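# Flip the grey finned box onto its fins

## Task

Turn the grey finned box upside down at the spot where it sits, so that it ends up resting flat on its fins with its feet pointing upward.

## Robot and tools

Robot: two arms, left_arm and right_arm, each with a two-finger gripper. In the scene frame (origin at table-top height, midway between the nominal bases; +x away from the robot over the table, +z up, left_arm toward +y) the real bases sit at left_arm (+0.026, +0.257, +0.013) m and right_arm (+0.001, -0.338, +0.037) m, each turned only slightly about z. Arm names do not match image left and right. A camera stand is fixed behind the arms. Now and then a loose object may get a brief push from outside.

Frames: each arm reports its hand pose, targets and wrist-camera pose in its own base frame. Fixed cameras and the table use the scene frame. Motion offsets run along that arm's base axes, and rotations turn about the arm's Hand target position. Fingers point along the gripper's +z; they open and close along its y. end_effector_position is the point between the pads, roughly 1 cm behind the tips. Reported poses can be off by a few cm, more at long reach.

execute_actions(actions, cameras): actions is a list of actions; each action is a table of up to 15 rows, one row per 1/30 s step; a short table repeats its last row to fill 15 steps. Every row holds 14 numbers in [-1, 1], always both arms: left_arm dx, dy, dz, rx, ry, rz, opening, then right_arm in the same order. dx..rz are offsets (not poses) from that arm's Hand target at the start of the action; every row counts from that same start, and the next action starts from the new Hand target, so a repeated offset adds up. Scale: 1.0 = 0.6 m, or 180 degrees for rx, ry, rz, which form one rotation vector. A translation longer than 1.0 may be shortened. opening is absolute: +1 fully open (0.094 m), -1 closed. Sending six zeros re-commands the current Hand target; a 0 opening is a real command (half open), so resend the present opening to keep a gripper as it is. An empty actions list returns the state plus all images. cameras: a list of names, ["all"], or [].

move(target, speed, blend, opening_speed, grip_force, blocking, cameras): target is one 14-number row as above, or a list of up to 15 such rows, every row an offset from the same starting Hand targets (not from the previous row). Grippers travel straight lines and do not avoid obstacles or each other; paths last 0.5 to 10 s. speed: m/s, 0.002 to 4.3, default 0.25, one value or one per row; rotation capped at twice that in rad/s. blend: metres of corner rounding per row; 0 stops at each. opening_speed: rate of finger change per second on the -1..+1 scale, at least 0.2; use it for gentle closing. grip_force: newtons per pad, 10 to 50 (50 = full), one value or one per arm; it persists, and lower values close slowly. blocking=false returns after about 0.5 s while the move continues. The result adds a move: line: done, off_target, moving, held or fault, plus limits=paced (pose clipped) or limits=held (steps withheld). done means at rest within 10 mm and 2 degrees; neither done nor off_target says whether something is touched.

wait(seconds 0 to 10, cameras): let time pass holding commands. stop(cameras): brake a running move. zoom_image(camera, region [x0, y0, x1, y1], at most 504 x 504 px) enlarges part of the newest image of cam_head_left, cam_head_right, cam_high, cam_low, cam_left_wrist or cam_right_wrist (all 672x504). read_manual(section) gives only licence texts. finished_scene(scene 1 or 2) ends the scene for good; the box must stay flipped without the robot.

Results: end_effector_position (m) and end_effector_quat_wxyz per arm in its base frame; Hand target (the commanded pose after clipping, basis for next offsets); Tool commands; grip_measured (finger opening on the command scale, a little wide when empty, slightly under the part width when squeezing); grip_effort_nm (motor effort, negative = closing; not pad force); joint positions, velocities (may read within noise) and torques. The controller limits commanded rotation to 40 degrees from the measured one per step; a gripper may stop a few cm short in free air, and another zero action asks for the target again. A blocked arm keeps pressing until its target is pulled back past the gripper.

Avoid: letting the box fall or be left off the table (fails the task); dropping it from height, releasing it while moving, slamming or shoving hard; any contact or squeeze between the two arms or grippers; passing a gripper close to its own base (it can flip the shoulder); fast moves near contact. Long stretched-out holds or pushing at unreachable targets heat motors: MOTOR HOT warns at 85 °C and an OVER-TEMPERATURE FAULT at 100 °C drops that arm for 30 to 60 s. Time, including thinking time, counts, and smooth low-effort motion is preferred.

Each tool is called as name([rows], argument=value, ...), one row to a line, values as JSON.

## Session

execute_actions(actions=[])

Scene clock: 0.00 s.
left_arm: end_effector_position=(+0.6527, -0.4944, +0.2907) grip_measured=+1.000 grip_effort_nm=n/a end_effector_quat_wxyz=(+0.305, +0.732, +0.607, -0.050) | right_arm: end_effector_position=(+0.3471, -0.2391, +0.2552) grip_measured=+1.000 grip_effort_nm=n/a end_effector_quat_wxyz=(+0.253, +0.692, +0.642, -0.215)
Joint positions: left_arm=[-0.593 2.294 2.624 -1.321 0.258 1.085 0.094] | right_arm=[-0.362 1.247 1.116 -1.135 0.614 1.186 0.094]
Joint velocities: within noise
Joint torques (N m): no reading
Heat: left arm: hottest elbow 35 °C; right arm: hottest elbow 31 °C.
Hand target: left_arm +0.6557, -0.4964, +0.2943; +0.312, +0.731, +0.605, -0.048 | right_arm +0.3536, -0.2416, +0.2670; +0.264, +0.693, +0.637, -0.209
Tool commands: left_gripper/opening=+1.0 right_gripper/opening=+1.0

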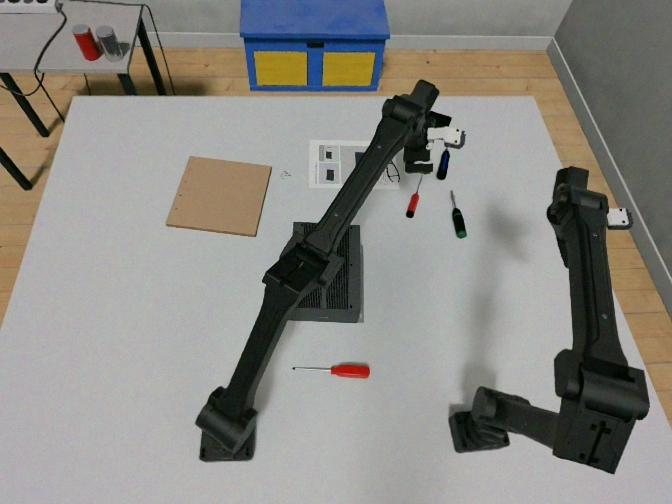

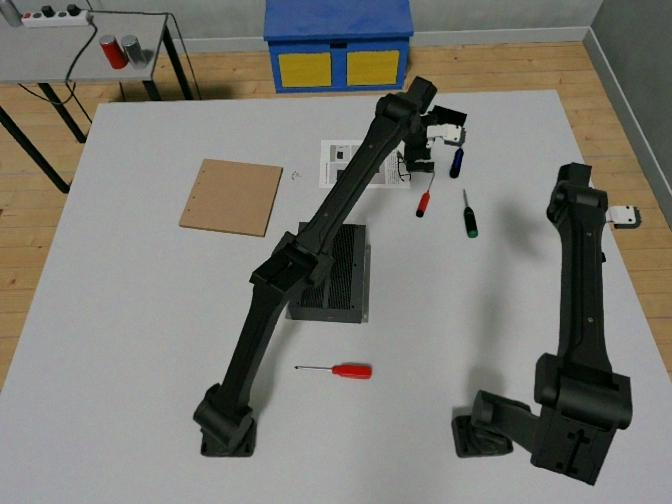

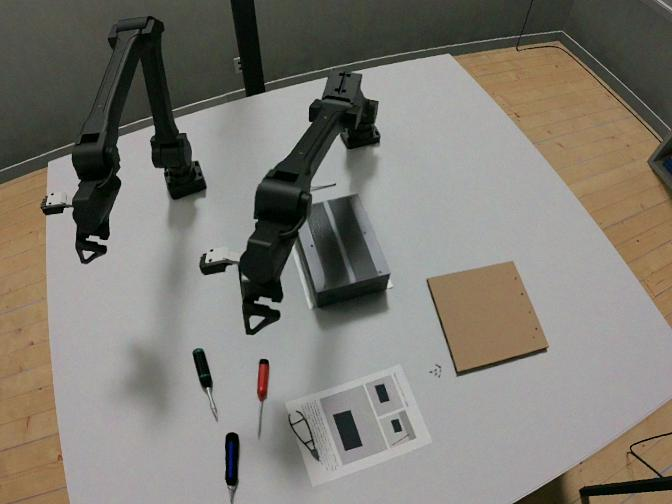

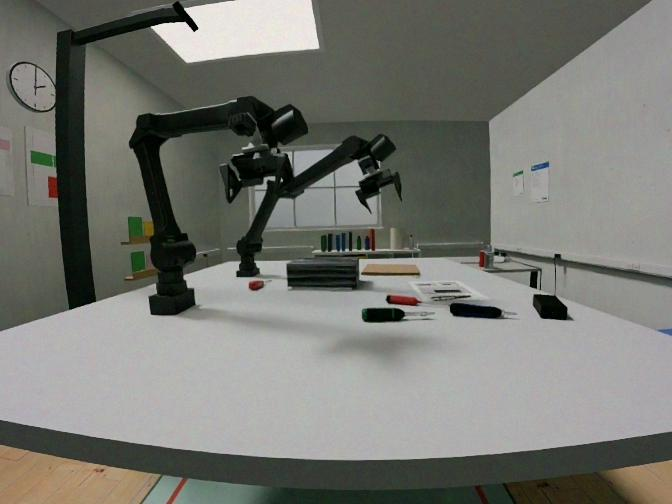

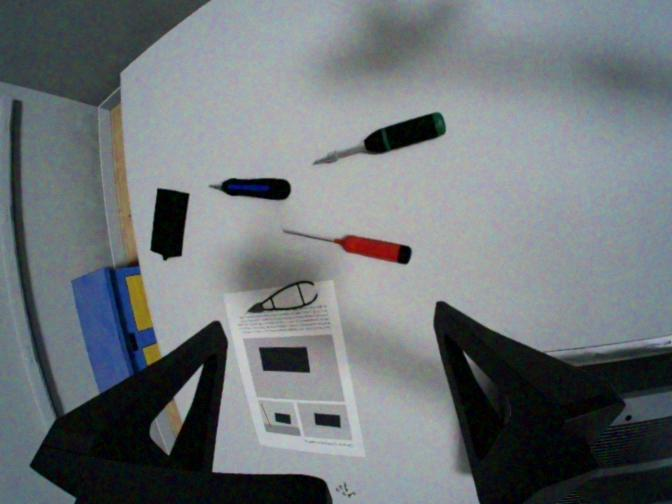

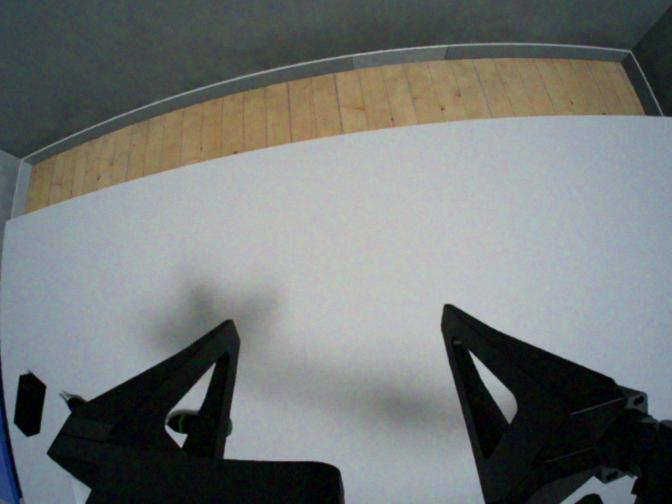

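zoom_image(camera="cam_head_left", region=[240, 200, 420, 400])

zoom_image(camera="cam_high", region=[270, 150, 420, 330])

Scaled by 2.520.

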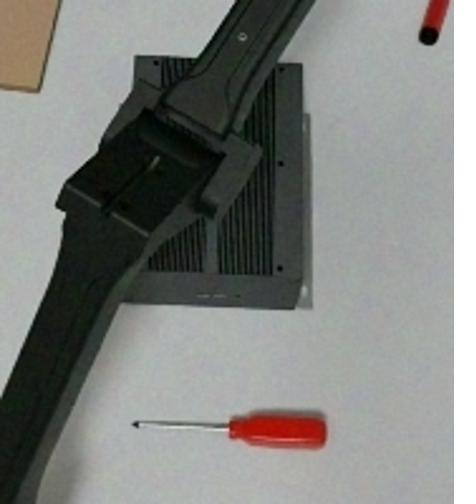

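Scaled by 2.800.

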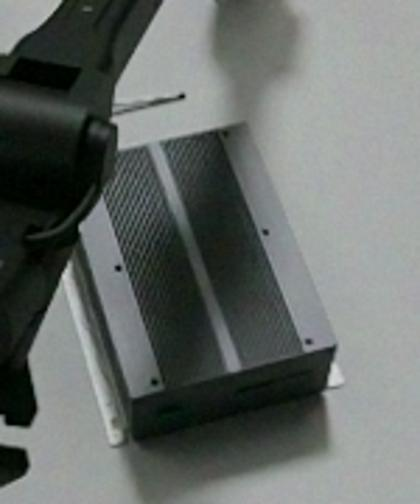

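move([
  [-0.19,0.37,0.12,-0.158,0.059,-0.009,1,0,0,0,0,0,0,1],
  [-0.376,0.744,0.03,-0.3168,0.1177,-0.0177,1,0,0,0,0,0,0,1],
], speed=0.2, blend=0.05, cameras=["cam_head_left"])

Scene clock: 43.30 s.
left_arm: end_effector_position=(+0.4194, -0.0554, +0.3067) grip_measured=+1.000 grip_effort_nm=0.02 end_effector_quat_wxyz=(+0.522, +0.457, +0.589, -0.414) | right_arm: end_effector_position=(+0.3471, -0.2391, +0.2552) grip_measured=+1.000 grip_effort_nm=-0.01 end_effector_quat_wxyz=(+0.253, +0.692, +0.642, -0.215)
Joint positions: left_arm=[0.29 1.497 1.179 -1.668 1.448 1.978 0.094] | right_arm=[-0.362 1.247 1.116 -1.135 0.614 1.186 0.094]
Joint torques (N m): left_arm=[-0.5 -8.41 11.07 -0.43 0.57 -0.06] | right_arm=[-0.73 -8.12 10.15 1.07 0.42 -0.07]
Heat: left arm: hottest elbow 42 °C; right arm: hottest elbow 40 °C.
Hand target: left_arm +0.4301, -0.0501, +0.3124; +0.508, +0.489, +0.534, -0.466 | right_arm +0.3536, -0.2416, +0.2670; +0.264, +0.693, +0.637, -0.209
Off the commanded pose: left_arm 0.013 m, 10 deg | right_arm 0.014 m, 2 deg.
joint sent to its limit (left arm) — joint 4 (wrist pitch), lower limit. The joint targets are off in orientation, not in position.
move: off_target (left_arm, right_arm)
Images, in order (width x height): cam_head_left 672x504.

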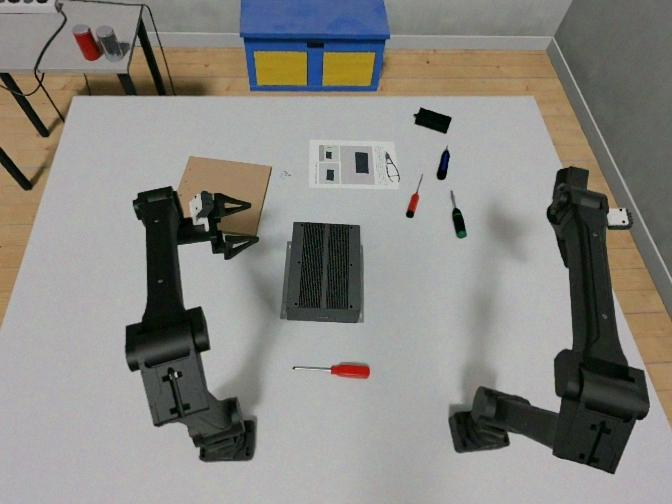

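move(target=[0,0.12,0,0.3168,-0.1177,0.0177,1,0,0,0,0,0,0,1], speed=0.25)

Scene clock: 65.20 s.
left_arm: end_effector_position=(+0.4195, +0.0224, +0.2905) grip_measured=+1.000 grip_effort_nm=0.02 end_effector_quat_wxyz=(+0.301, +0.719, +0.622, -0.078) | right_arm: end_effector_position=(+0.3471, -0.2391, +0.2552) grip_measured=+1.000 grip_effort_nm=-0.01 end_effector_quat_wxyz=(+0.253, +0.692, +0.642, -0.215)
Joint positions: left_arm=[0.298 1.338 1.311 -1.426 0.623 1.976 0.094] | right_arm=[-0.362 1.247 1.116 -1.135 0.614 1.186 0.094]
Joint torques (N m): left_arm=[-1.73 -9.58 12.42 1.16 0.4 -0.1] | right_arm=[-0.38 -7.94 10.03 1.1 0.44 -0.08]
Heat: left arm: hottest elbow 44 °C; right arm: hottest elbow 42 °C.
Hand target: left_arm +0.4301, +0.0220, +0.3122; +0.312, +0.731, +0.605, -0.049 | right_arm +0.3536, -0.2416, +0.2670; +0.264, +0.693, +0.637, -0.209
Off the commanded pose: left_arm 0.024 m, 4 deg | right_arm 0.014 m, 2 deg.
move: off_target (left_arm, right_arm)

move(target=[0,0.0,0.02,-0.338,-0.138,0.407,0,0,0,0,0,0,0,1], speed=0.25, cameras=["cam_head_left"])

Scene clock: 84.23 s.
left_arm: end_effector_position=(+0.4315, +0.0260, +0.3182) grip_measured=+0.003 grip_effort_nm=-0.12 end_effector_quat_wxyz=(+0.680, +0.001, +0.733, +0.006) | right_arm: end_effector_position=(+0.3471, -0.2391, +0.2552) grip_measured=+1.000 grip_effort_nm=-0.01 end_effector_quat_wxyz=(+0.253, +0.692, +0.642, -0.215)
Joint positions: left_arm=[0.097 0.853 0.523 0.255 0.09 0.017 0.047] | right_arm=[-0.362 1.247 1.116 -1.135 0.614 1.186 0.094]
Joint torques (N m): left_arm=[-1.73 -3.08 9.62 3.15 -0.06 -0.36] | right_arm=[-0.44 -7.65 10.06 1.25 0.44 -0.03]
Heat: left arm: hottest elbow 45 °C; right arm: hottest elbow 43 °C.
Hand target: left_arm +0.4301, +0.0220, +0.3243; +0.689, +0.000, +0.725, +0.000 | right_arm +0.3536, -0.2416, +0.2670; +0.264, +0.693, +0.637, -0.209
Off the commanded pose: left_arm 0.007 m, 1 deg | right_arm 0.014 m, 2 deg.
move: off_target (right_arm)
Images, in order (width x height): cam_head_left 672x504.

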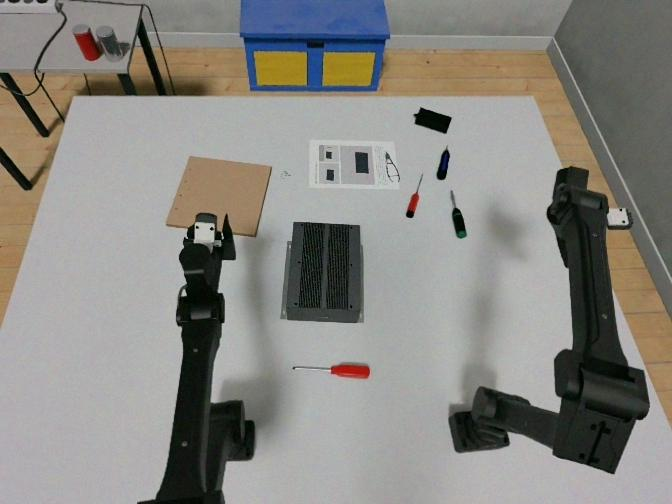

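move([
  [0,-0.04,-0.03,0,0,-0.236,-1,0,0.48,0,0.1,0.012,0.013,1],
  [0,-0.087,-0.073,0,0,-0.472,-1,-0.309,0.858,-0.1,0.217,0.025,0.026,1],
], speed=0.15, blend=0.05, cameras=["cam_head_left","cam_right_wrist"])

Scene clock: 99.13 s.
left_arm: end_effector_position=(+0.4202, -0.0305, +0.2738) grip_measured=-0.988 grip_effort_nm=-0.60 end_effector_quat_wxyz=(+0.577, +0.394, +0.589, -0.405) | right_arm: end_effector_position=(+0.1702, +0.2666, +0.2074) grip_measured=+1.000 grip_effort_nm=-0.01 end_effector_quat_wxyz=(-0.106, +0.560, +0.822, -0.013)
Joint positions: left_arm=[0.354 1.323 0.728 0.246 1.554 0.327 0.001] | right_arm=[0.889 1.198 1.049 -1.466 -0.21 2.08 0.094]
Joint torques (N m): left_arm=[-1.61 -6.12 11.06 1.63 0.42 -0.08] | right_arm=[0.62 -4.89 7.87 0.59 -0.22 0.14]
Heat: left arm: hottest elbow 45 °C; right arm: hottest elbow 43 °C.
Hand target: left_arm +0.4300, -0.0303, +0.2805; +0.508, +0.489, +0.535, -0.465 | right_arm +0.1682, +0.2733, +0.2069; +0.001, +0.707, +0.707, +0.000
Off the commanded pose: left_arm 0.012 m, 16 deg | right_arm 0.007 m, 25 deg.
joint sent to its limit (left arm) — joint 5 (wrist yaw), upper limit. The joint targets are off in orientation, not in position.
joint sent to its limit (right arm) — joint 6 (wrist roll), upper limit. The joint targets are off in orientation, not in position.
move: off_target (left_arm, right_arm)
Images, in order (width x height): cam_head_left 672x504, cam_right_wrist 672x504.

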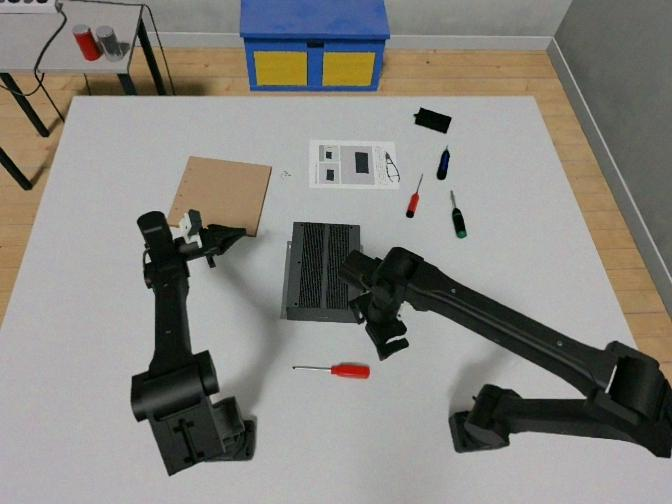

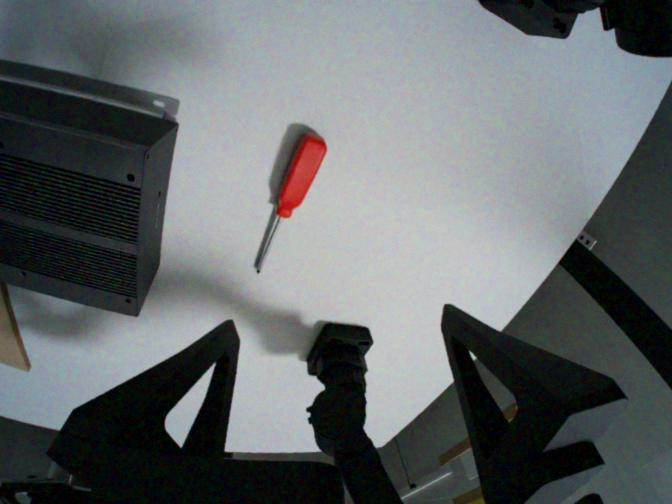

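move(target=[0,0,0,0,0,0,-1,-0.02,0.051,-0.095,0,0,0.95,1], speed=0.2, cameras=["cam_head_left","cam_right_wrist"])

Scene clock: 176.97 s.
left_arm: end_effector_position=(+0.4202, -0.0305, +0.2738) grip_measured=-0.988 grip_effort_nm=-0.60 end_effector_quat_wxyz=(+0.578, +0.395, +0.589, -0.404) | right_arm: end_effector_position=(+0.1588, +0.2991, +0.1477) grip_measured=+1.000 grip_effort_nm=-0.01 end_effector_quat_wxyz=(-0.008, -0.640, +0.768, -0.001)
Joint positions: left_arm=[0.354 1.323 0.728 0.246 1.554 0.33 0.001] | right_arm=[1.082 1.282 0.97 -1.275 -0.004 -0.307 0.094]
Joint torques (N m): left_arm=[-1.73 -6.07 11.03 1.59 0.42 -0.07] | right_arm=[0.5 -8 7.51 1.1 0 -0.13]
Heat: left arm: hottest elbow 48 °C; right arm: hottest elbow 41 °C.
Hand target: left_arm +0.4300, -0.0303, +0.2805; +0.508, +0.489, +0.535, -0.465 | right_arm +0.1562, +0.3039, +0.1500; +0.000, -0.650, +0.760, +0.001
Off the commanded pose: left_arm 0.012 m, 16 deg | right_arm 0.006 m, 2 deg.
joint sent to its limit (left arm) — joint 5 (wrist yaw), upper limit. The joint targets are off in orientation, not in position.
move: off_target (left_arm)
Images, in order (width x height): cam_head_left 672x504, cam_right_wrist 672x504.

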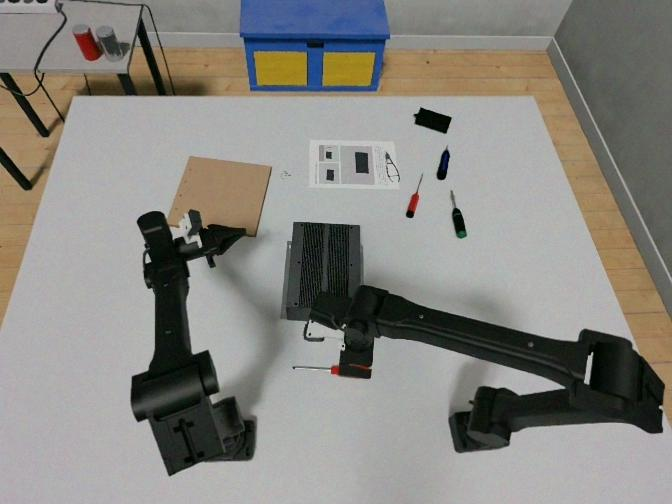

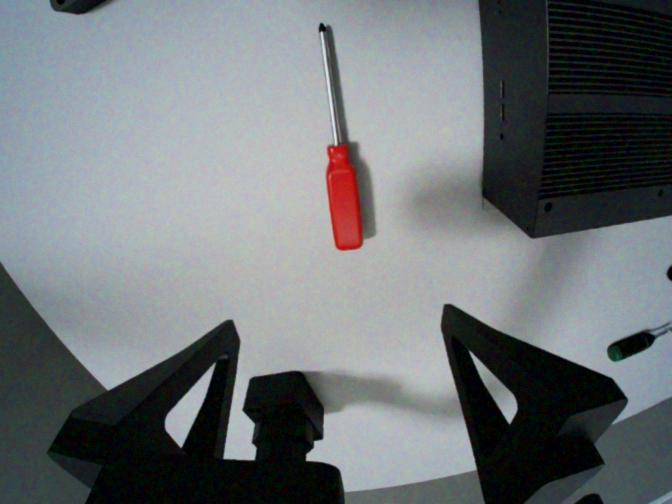

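move(target=[0,0,0,0,0,0,-1,0,0,-0.277,0,0,0,0.2], speed=0.1, cameras=["cam_right_wrist"])

Scene clock: 188.33 s.
left_arm: end_effector_position=(+0.4202, -0.0305, +0.2738) grip_measured=-0.988 grip_effort_nm=-0.60 end_effector_quat_wxyz=(+0.578, +0.395, +0.589, -0.404) | right_arm: end_effector_position=(+0.1589, +0.2993, -0.0144) grip_measured=+0.201 grip_effort_nm=-0.08 end_effector_quat_wxyz=(-0.002, -0.641, +0.768, +0.001)
Joint positions: left_arm=[0.354 1.323 0.728 0.246 1.554 0.33 0.001] | right_arm=[1.082 1.538 0.725 -0.761 -0.004 -0.309 0.056]
Joint torques (N m): left_arm=[-1.61 -6.07 11.02 1.54 0.43 -0.06] | right_arm=[0.15 -7.77 5.52 0.91 0.02 -0.15]
Heat: left arm: hottest elbow 48 °C; right arm: hottest elbow 41 °C.
Hand target: left_arm +0.4300, -0.0303, +0.2805; +0.508, +0.489, +0.535, -0.465 | right_arm +0.1563, +0.3039, -0.0163; +0.000, -0.650, +0.760, +0.001
Off the commanded pose: left_arm 0.012 m, 16 deg | right_arm 0.006 m, 1 deg.
joint sent to its limit (left arm) — joint 5 (wrist yaw), upper limit. The joint targets are off in orientation, not in position.
move: off_target (left_arm)
Images, in order (width x height): cam_right_wrist 672x504.

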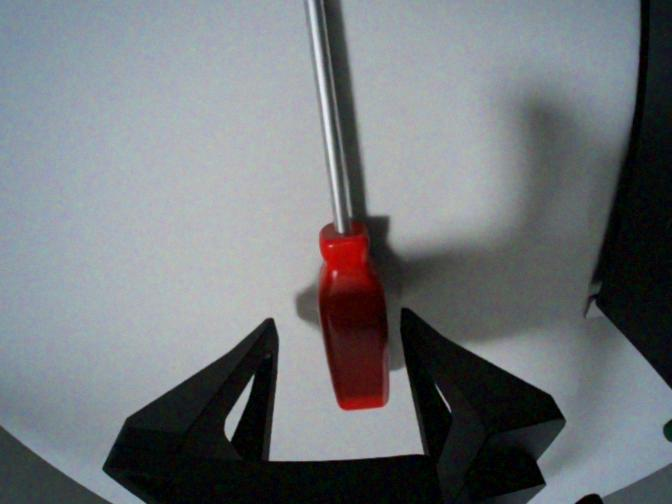

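move(target=[0,0,0,0,0,0,-1,0,0,0,0,0,0,-0.7], grip_force=20, opening_speed=0.4)

move(target=[0,0,0,0,0,0,-1,0,0,0.1,0,0,0,-0.7], speed=0.06, cameras=["cam_right_wrist"])

Scene clock: 196.20 s.
left_arm: end_effector_position=(+0.4202, -0.0305, +0.2738) grip_measured=-0.988 grip_effort_nm=-0.46 end_effector_quat_wxyz=(+0.578, +0.395, +0.589, -0.404) | right_arm: end_effector_position=(+0.1589, +0.2993, -0.0144) grip_measured=-0.387 grip_effort_nm=-0.48 end_effector_quat_wxyz=(-0.002, -0.641, +0.768, +0.001)
Joint positions: left_arm=[0.354 1.323 0.728 0.246 1.554 0.33 0.001] | right_arm=[1.082 1.538 0.725 -0.761 -0.004 -0.309 0.029]
Joint torques (N m): left_arm=[-1.55 -6.01 11.04 1.57 0.43 -0.07] | right_arm=[0.67 -7.94 5.6 0.95 0.02 -0.14]
Heat: left arm: hottest elbow 49 °C; right arm: hottest elbow 40 °C.
Hand target: left_arm +0.4300, -0.0303, +0.2805; +0.508, +0.489, +0.535, -0.465 | right_arm +0.1563, +0.3039, -0.0163; +0.001, -0.650, +0.760, +0.001
Off the commanded pose: left_arm 0.012 m, 16 deg | right_arm 0.006 m, 1 deg.
joint sent to its limit (left arm) — joint 5 (wrist yaw), upper limit. The joint targets are off in orientation, not in position.
grip_force (N): 20, 20
move: off_target (left_arm)

Scene clock: 197.80 s.
left_arm: end_effector_position=(+0.4202, -0.0305, +0.2738) grip_measured=-0.988 grip_effort_nm=-0.46 end_effector_quat_wxyz=(+0.578, +0.395, +0.589, -0.404) | right_arm: end_effector_position=(+0.1515, +0.2853, +0.0284) grip_measured=-0.387 grip_effort_nm=-0.49 end_effector_quat_wxyz=(-0.019, -0.641, +0.768, -0.006)
Joint positions: left_arm=[0.354 1.323 0.728 0.246 1.554 0.33 0.001] | right_arm=[1.082 1.427 0.752 -0.935 -0.004 -0.309 0.029]
Joint torques (N m): left_arm=[-1.73 -6.12 11.04 1.57 0.42 -0.07] | right_arm=[0.03 -9.41 8.95 0.12 0.02 -0.11]
Heat: left arm: hottest elbow 49 °C; right arm: hottest elbow 40 °C.
Hand target: left_arm +0.4300, -0.0303, +0.2805; +0.508, +0.489, +0.535, -0.465 | right_arm +0.1563, +0.3039, +0.0438; +0.000, -0.650, +0.760, +0.001
Off the commanded pose: left_arm 0.012 m, 16 deg | right_arm 0.025 m, 3 deg.
joint sent to its limit (left arm) — joint 5 (wrist yaw), upper limit. The joint targets are off in orientation, not in position.
grip_force (N): 20, 20
move: off_target (left_arm, right_arm)
Images, in order (width x height): cam_right_wrist 672x504.

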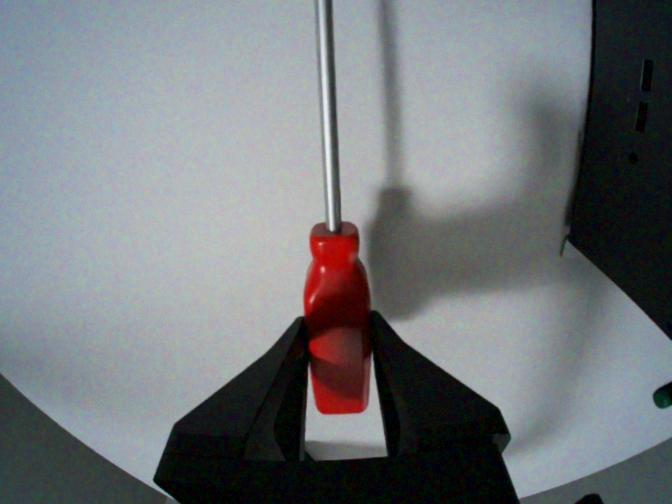

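move([
  [0,0,0,0,0,0,-1,0,0,0.177,0,0,0,-0.7],
  [0,0,0,0,0,0,-1,0.29,-0.423,0.183,0,0,-0.22,-0.7],
  [0,0,0,0,0,0,-1,0.29,-0.923,0.1,0,0,-0.44,-0.7],
], speed=0.15, blend=0.05, cameras=["cam_head_left","cam_right_wrist"])

Scene clock: 223.87 s.
left_arm: end_effector_position=(+0.4202, -0.0305, +0.2738) grip_measured=-0.988 grip_effort_nm=-0.46 end_effector_quat_wxyz=(+0.578, +0.395, +0.589, -0.404) | right_arm: end_effector_position=(+0.3143, -0.2334, +0.0908) grip_measured=-0.387 grip_effort_nm=-0.48 end_effector_quat_wxyz=(-0.019, -0.021, +0.999, +0.015)
Joint positions: left_arm=[0.354 1.323 0.728 0.246 1.554 0.33 0.001] | right_arm=[-0.638 1.502 1.028 -1.145 -0.002 -0.68 0.029]
Joint torques (N m): left_arm=[-1.49 -6.01 11.02 1.55 0.42 -0.06] | right_arm=[-1.38 -9.52 10.36 0.79 -0.13 -0.04]
Heat: left arm: hottest elbow 49 °C; right arm: hottest elbow 42 °C.
Hand target: left_arm +0.4300, -0.0303, +0.2805; +0.508, +0.489, +0.535, -0.465 | right_arm +0.3303, -0.2500, +0.1038; +0.001, -0.016, +1.000, +0.001
Off the commanded pose: left_arm 0.012 m, 16 deg | right_arm 0.026 m, 3 deg.
joint sent to its limit (left arm) — joint 5 (wrist yaw), upper limit. The joint targets are off in orientation, not in position.
grip_force (N): 20, 20
move: off_target (left_arm, right_arm)
Images, in order (width x height): cam_head_left 672x504, cam_right_wrist 672x504.

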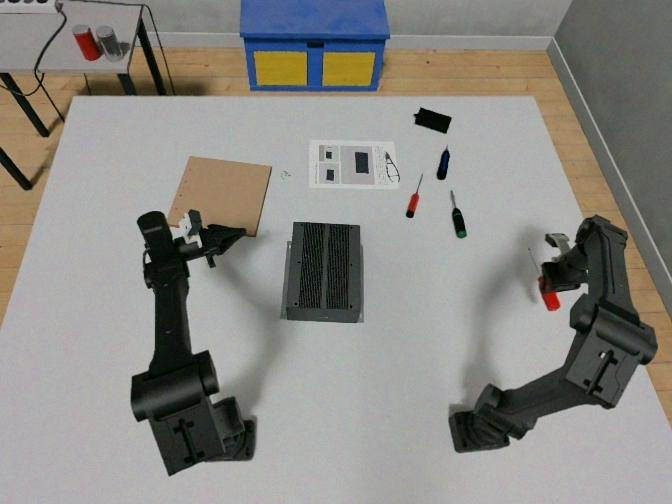

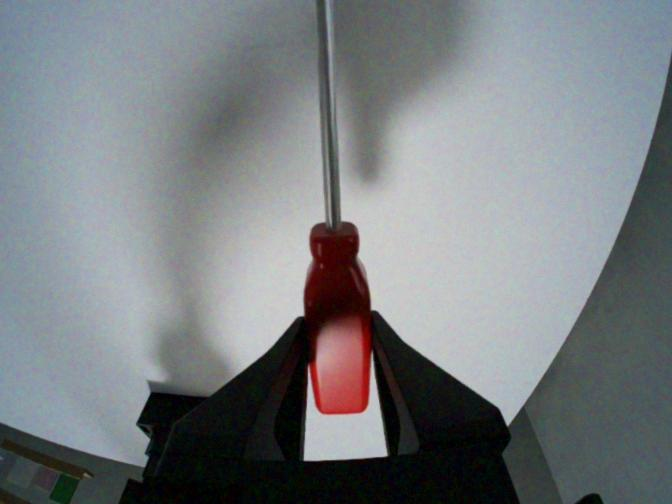

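move(target=[0,0,0,0,0,0,-1,0,0,-0.168,0,0,0,-0.7], speed=0.06, cameras=["cam_right_wrist"])

Scene clock: 229.23 s.
left_arm: end_effector_position=(+0.4202, -0.0305, +0.2738) grip_measured=-0.988 grip_effort_nm=-0.46 end_effector_quat_wxyz=(+0.578, +0.395, +0.589, -0.404) | right_arm: end_effector_position=(+0.3291, -0.2443, +0.0038) grip_measured=-0.387 grip_effort_nm=-0.48 end_effector_quat_wxyz=(-0.003, -0.021, +1.000, +0.003)
Joint positions: left_arm=[0.354 1.323 0.728 0.246 1.554 0.33 0.001] | right_arm=[-0.638 1.66 0.947 -0.867 -0.002 -0.68 0.029]
Joint torques (N m): left_arm=[-1.73 -6.07 11.02 1.57 0.42 -0.07] | right_arm=[-2.02 -10.93 6.05 0.98 -0.13 -0.04]
Heat: left arm: hottest elbow 49 °C; right arm: hottest elbow 41 °C.
Hand target: left_arm +0.4300, -0.0303, +0.2805; +0.508, +0.489, +0.535, -0.465 | right_arm +0.3303, -0.2500, +0.0031; +0.001, -0.016, +1.000, +0.001
Off the commanded pose: left_arm 0.012 m, 16 deg | right_arm 0.006 m, 1 deg.
joint sent to its limit (left arm) — joint 5 (wrist yaw), upper limit. The joint targets are off in orientation, not in position.
grip_force (N): 20, 20
move: off_target (left_arm)
Images, in order (width x height): cam_right_wrist 672x504.

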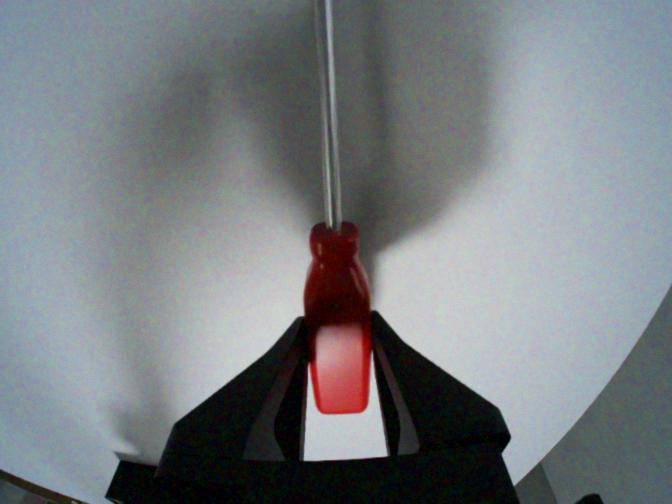

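move(target=[0,0,0,0,0,0,-1,0,0,-0.03,0,0,0,-0.7], speed=0.04, cameras=["cam_right_wrist"])

Scene clock: 232.97 s.
left_arm: end_effector_position=(+0.4202, -0.0305, +0.2738) grip_measured=-0.988 grip_effort_nm=-0.46 end_effector_quat_wxyz=(+0.578, +0.395, +0.589, -0.404) | right_arm: end_effector_position=(+0.3293, -0.2445, -0.0135) grip_measured=-0.387 grip_effort_nm=-0.49 end_effector_quat_wxyz=(-0.003, -0.021, +1.000, +0.003)
Joint positions: left_arm=[0.354 1.323 0.728 0.246 1.554 0.33 0.001] | right_arm=[-0.638 1.694 0.933 -0.818 -0.002 -0.68 0.029]
Joint torques (N m): left_arm=[-1.73 -6.12 11.02 1.57 0.42 -0.06] | right_arm=[-1.38 -11.87 5.93 1.06 -0.15 -0.01]
Heat: left arm: hottest elbow 49 °C; right arm: hottest elbow 41 °C.
Hand target: left_arm +0.4300, -0.0303, +0.2805; +0.508, +0.489, +0.535, -0.465 | right_arm +0.3302, -0.2499, -0.0150; +0.001, -0.016, +1.000, +0.001
Off the commanded pose: left_arm 0.012 m, 16 deg | right_arm 0.006 m, 1 deg.
joint sent to its limit (left arm) — joint 5 (wrist yaw), upper limit. The joint targets are off in orientation, not in position.
grip_force (N): 20, 20
move: off_target (left_arm)
Images, in order (width x height): cam_right_wrist 672x504.

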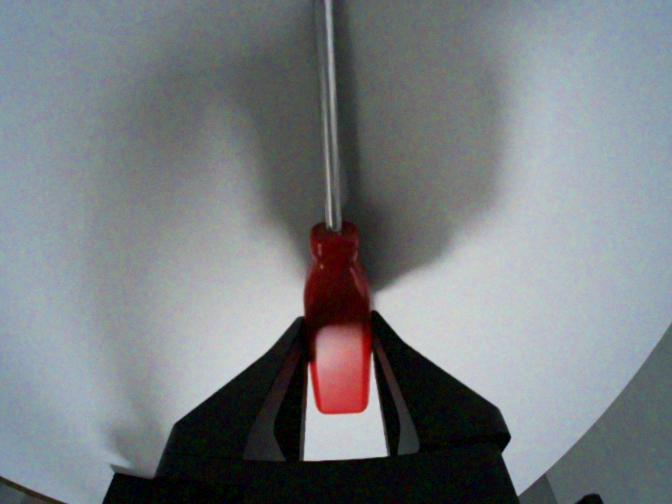

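move([
  [0,0,0,0,0,0,-1,0,0,0,0,0,0,0.1],
  [0,0,0,0,0,0,-1,0,0,0.2,0,0,0,0.1],
  [0,0,0,0,0,0,-1,0.1,0.2,0.5,0.0074,-0.493,-0.008,0.1],
], speed=[0.05,0.1,0.25], blend=[0,0.03,0], grip_force=50, cameras=["cam_head_left","cam_right_wrist"])

Scene clock: 253.57 s.
left_arm: end_effector_position=(+0.4202, -0.0305, +0.2738) grip_measured=-0.988 grip_effort_nm=-0.60 end_effector_quat_wxyz=(+0.578, +0.395, +0.589, -0.404) | right_arm: end_effector_position=(+0.3868, -0.1341, +0.2825) grip_measured=+0.099 grip_effort_nm=0.07 end_effector_quat_wxyz=(+0.696, +0.002, +0.718, -0.005)
Joint positions: left_arm=[0.354 1.323 0.728 0.246 1.554 0.33 0.001] | right_arm=[-0.554 0.897 0.412 0.449 -0.544 -0.023 0.052]
Joint torques (N m): left_arm=[-1.61 -5.95 11.04 1.59 0.42 -0.07] | right_arm=[0.5 -2.14 8.42 2.76 0.06 0.14]
Heat: left arm: hottest elbow 49 °C; right arm: hottest elbow 40 °C.
Hand target: left_arm +0.4300, -0.0303, +0.2805; +0.508, +0.489, +0.535, -0.465 | right_arm +0.3903, -0.1298, +0.2851; +0.700, -0.001, +0.714, +0.000
Off the commanded pose: left_arm 0.012 m, 16 deg | right_arm 0.006 m, 1 deg.
joint sent to its limit (left arm) — joint 5 (wrist yaw), upper limit. The joint targets are off in orientation, not in position.
move: off_target (left_arm)
Images, in order (width x height): cam_head_left 672x504, cam_right_wrist 672x504.

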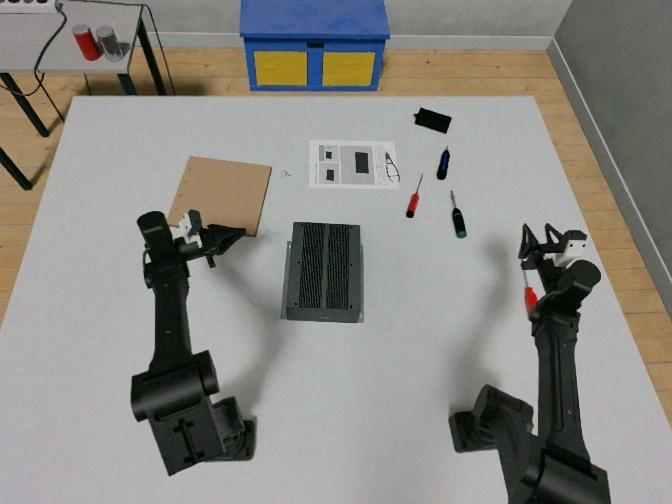

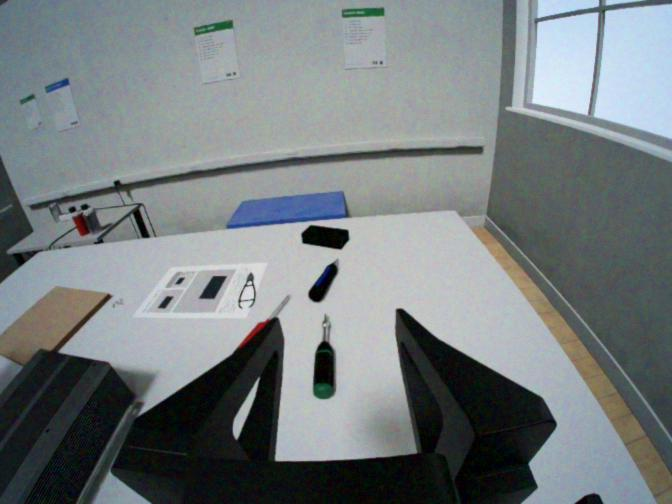

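move(target=[-0.025,-0.10,-0.40,0,0,0,-1,-0.1,0.35,-0.05,0,0,0.478,-1], speed=0.15, cameras=["cam_head_left","cam_right_wrist","cam_left_wrist"])

Scene clock: 278.43 s.
left_arm: end_effector_position=(+0.4100, -0.0882, +0.0445) grip_measured=-0.988 grip_effort_nm=-0.60 end_effector_quat_wxyz=(+0.550, +0.443, +0.557, -0.438) | right_arm: end_effector_position=(+0.3258, +0.0782, +0.2473) grip_measured=-0.986 grip_effort_nm=-0.77 end_effector_quat_wxyz=(+0.562, -0.408, +0.577, +0.430)
Joint positions: left_arm=[0.217 1.9 0.671 0.282 1.555 0.946 0.001] | right_arm=[-0.309 1.119 0.441 0.487 -1.578 -0.153 0.001]
Joint torques (N m): left_arm=[-1.55 -9.35 5.46 1.05 0.74 -0.04] | right_arm=[0.09 -3.19 8.51 2.02 -0.31 -0.14]
Heat: left arm: hottest elbow 48 °C; right arm: hottest elbow 40 °C.
Hand target: left_arm +0.4151, -0.0902, +0.0405; +0.508, +0.489, +0.535, -0.465 | right_arm +0.3302, +0.0802, +0.2550; +0.512, -0.487, +0.521, +0.478
Off the commanded pose: left_arm 0.007 m, 8 deg | right_arm 0.009 m, 14 deg.
joint sent to its limit (left arm) — joint 5 (wrist yaw), upper limit. The joint targets are off in orientation, not in position.
joint sent to its limit (right arm) — joint 5 (wrist yaw), lower limit. The joint targets are off in orientation, not in position.
move: off_target (left_arm, right_arm)
Images, in order (width x height): cam_head_left 672x504, cam_left_wrist 672x504, cam_right_wrist 672x504.

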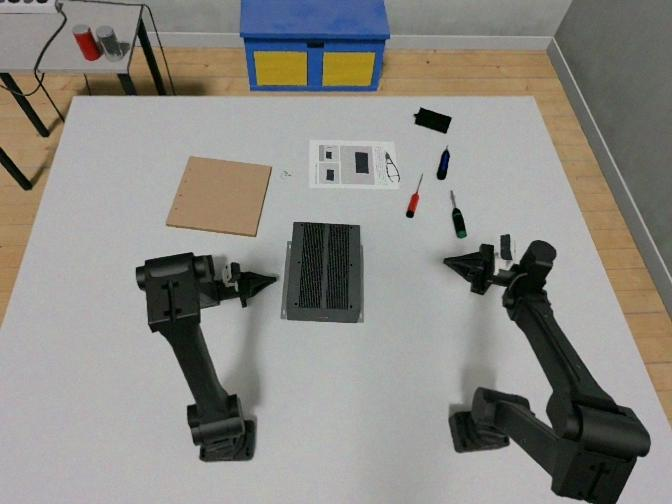

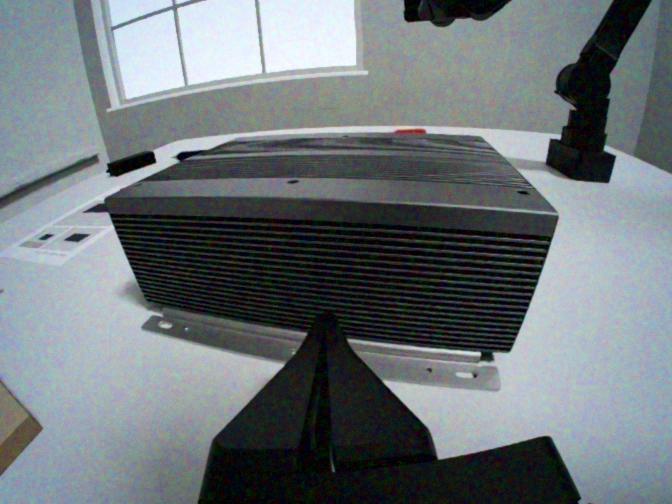

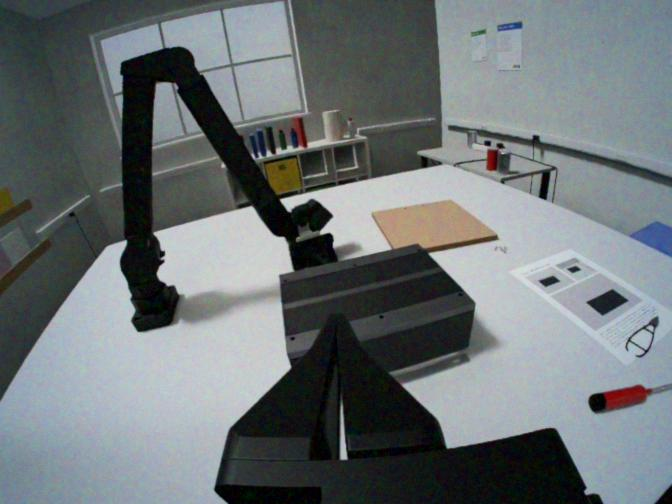

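move(target=[0,-0.167,0,0,0,0,-1,0,0,0,0,0,0,-1], speed=0.06, cameras=["cam_head_left","cam_left_wrist"])

Scene clock: 289.83 s.
left_arm: end_effector_position=(+0.4215, -0.1735, +0.0458) grip_measured=-0.988 grip_effort_nm=-0.60 end_effector_quat_wxyz=(+0.515, +0.486, +0.543, -0.452) | right_arm: end_effector_position=(+0.3258, +0.0782, +0.2473) grip_measured=-0.986 grip_effort_nm=-0.77 end_effector_quat_wxyz=(+0.562, -0.408, +0.577, +0.430)
Joint positions: left_arm=[-0.001 1.952 0.671 0.805 1.434 0.482 0.001] | right_arm=[-0.309 1.119 0.441 0.487 -1.578 -0.154 0.001]
Joint torques (N m): left_arm=[-4.19 -10.34 3.81 2.52 0.37 -0.34] | right_arm=[0.32 -3.9 8.47 2.1 -0.31 -0.14]
Heat: left arm: hottest elbow 46 °C; right arm: hottest elbow 39 °C.
Hand target: left_arm +0.4151, -0.1904, +0.0406; +0.508, +0.489, +0.535, -0.465 | right_arm +0.3302, +0.0802, +0.2550; +0.512, -0.487, +0.521, +0.478
Off the commanded pose: left_arm 0.019 m, 2 deg | right_arm 0.009 m, 14 deg.
joint sent to its limit (right arm) — joint 5 (wrist yaw), lower limit. The joint targets are off in orientation, not in position.
move: off_target (left_arm, right_arm)
Images, in order (width x height): cam_head_left 672x504, cam_left_wrist 672x504.

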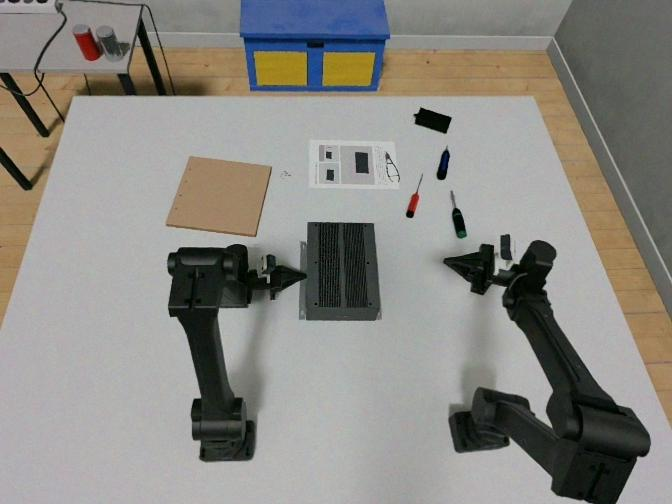

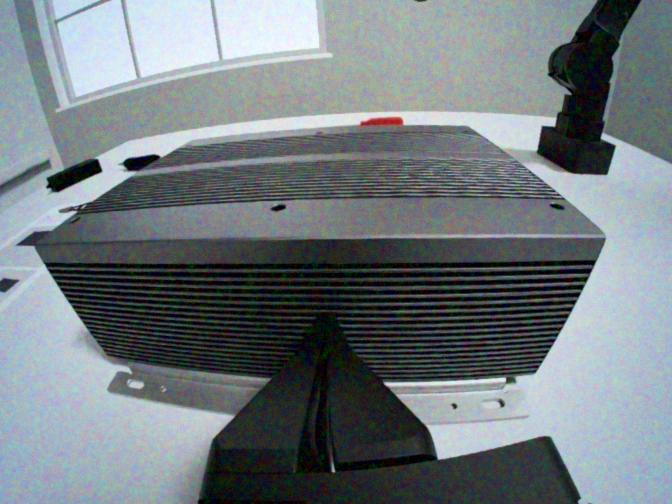

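move([
  [0,0.083,0,0,0,0,-1,-0.037,0.02,-0.2,0,0,0,-1],
  [-0.145,0.083,-0.005,0,0,0,-1,-0.037,0.058,-0.408,0,0,0,-1],
], speed=0.12, blend=0.03, cameras=["cam_head_left","cam_left_wrist","cam_right_wrist"])

Scene clock: 311.13 s.
left_arm: end_effector_position=(+0.3267, -0.1445, +0.0341) grip_measured=-0.988 grip_effort_nm=-0.60 end_effector_quat_wxyz=(+0.519, +0.472, +0.536, -0.471) | right_arm: end_effector_position=(+0.3073, +0.1120, +0.0111) grip_measured=-0.986 grip_effort_nm=-0.77 end_effector_quat_wxyz=(+0.545, -0.439, +0.552, +0.453)
Joint positions: left_arm=[0.094 1.887 0.456 0.625 1.544 0.791 0.001] | right_arm=[-0.21 2.016 0.389 0.86 -1.578 -0.745 0.001]
Joint torques (N m): left_arm=[0.03 -9.99 2.15 1.03 0.62 -0.08] | right_arm=[0.26 -8.76 0.84 2.02 -0.65 -0.14]
Heat: left arm: hottest elbow 43 °C; right arm: hottest elbow 39 °C.
Hand target: left_arm +0.3281, -0.1406, +0.0376; +0.508, +0.489, +0.535, -0.465 | right_arm +0.3079, +0.1150, +0.0102; +0.512, -0.487, +0.522, +0.478
Off the commanded pose: left_arm 0.005 m, 2 deg | right_arm 0.003 m, 8 deg.
joint sent to its limit (right arm) — joint 5 (wrist yaw), lower limit. The joint targets are off in orientation, not in position.
move: off_target (right_arm)
Images, in order (width x height): cam_head_left 672x504, cam_left_wrist 672x504, cam_right_wrist 672x504.

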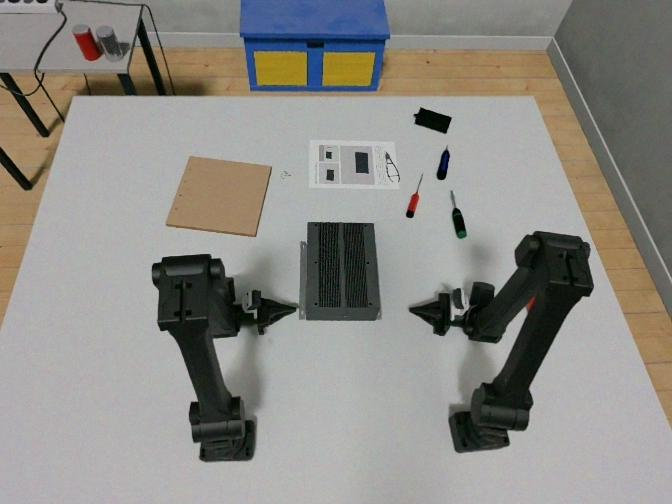

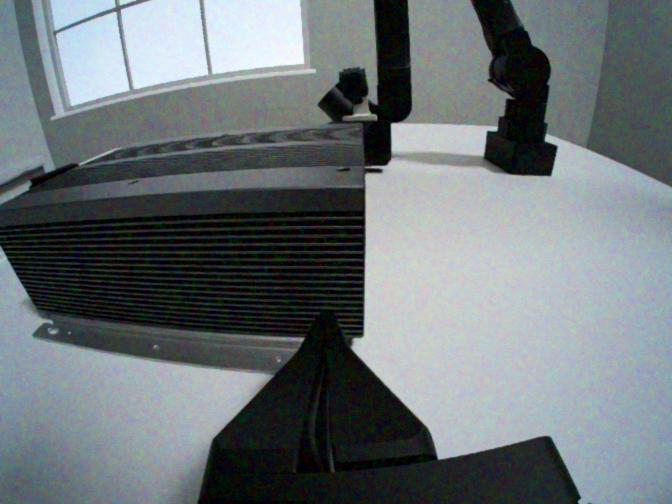

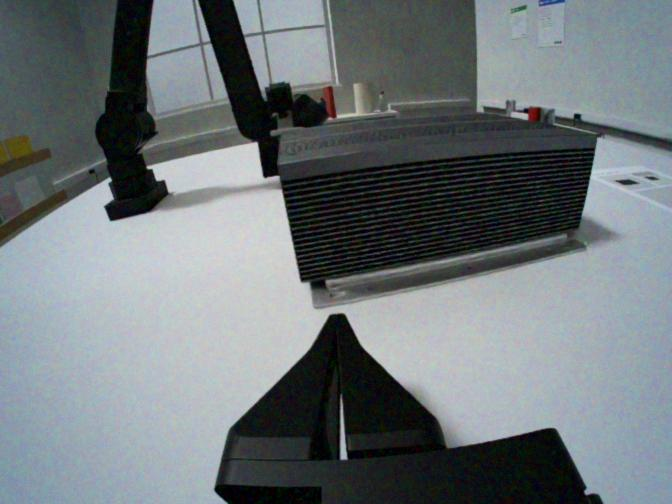

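move(target=[0,-0.045,0.003,0,0,0,-1,0,0.112,0.002,0,0,0,-1], speed=0.06, cameras=["cam_head_left","cam_left_wrist","cam_right_wrist"])

Scene clock: 321.47 s.
left_arm: end_effector_position=(+0.3299, -0.1642, +0.0379) grip_measured=-0.988 grip_effort_nm=-0.60 end_effector_quat_wxyz=(+0.508, +0.489, +0.537, -0.464) | right_arm: end_effector_position=(+0.3100, +0.1775, +0.0135) grip_measured=-0.986 grip_effort_nm=-0.77 end_effector_quat_wxyz=(+0.506, -0.496, +0.525, +0.472)
Joint positions: left_arm=[0.029 1.867 0.456 0.7 1.489 0.708 0.001] | right_arm=[0.015 2.037 0.418 1.117 -1.482 -0.506 0.001]
Joint torques (N m): left_arm=[-1.61 -9.23 2.14 2.14 0.41 -0.36] | right_arm=[0.09 -8.47 0.31 2.21 -0.21 0.06]
Heat: left arm: hottest elbow 41 °C; right arm: hottest elbow 38 °C.
Hand target: left_arm +0.3281, -0.1676, +0.0393; +0.508, +0.489, +0.535, -0.465 | right_arm +0.3080, +0.1821, +0.0114; +0.512, -0.487, +0.522, +0.478
Off the commanded pose: left_arm 0.004 m, 0 deg | right_arm 0.006 m, 1 deg.
move: done
Images, in order (width x height): cam_head_left 672x504, cam_left_wrist 672x504, cam_right_wrist 672x504.

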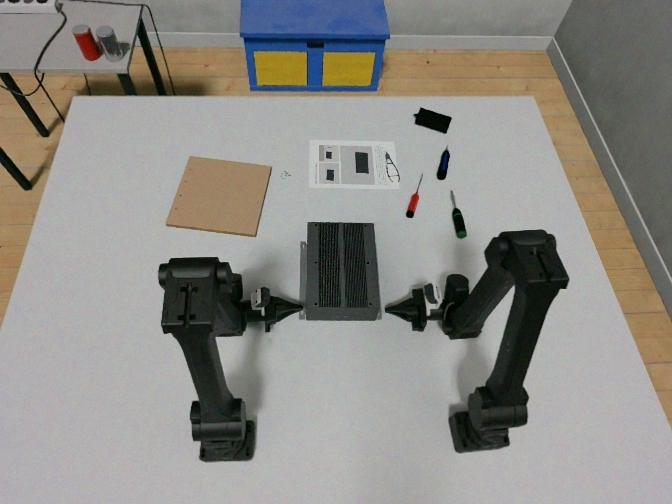

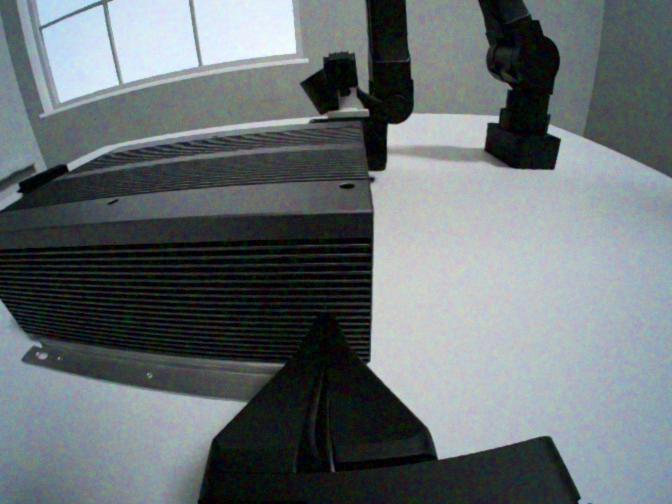

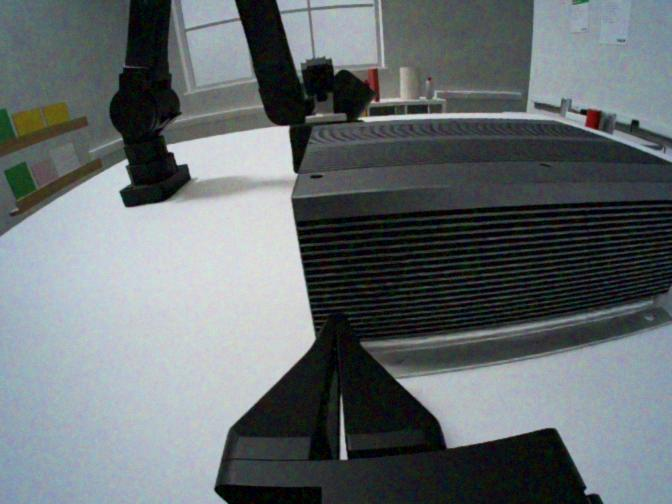

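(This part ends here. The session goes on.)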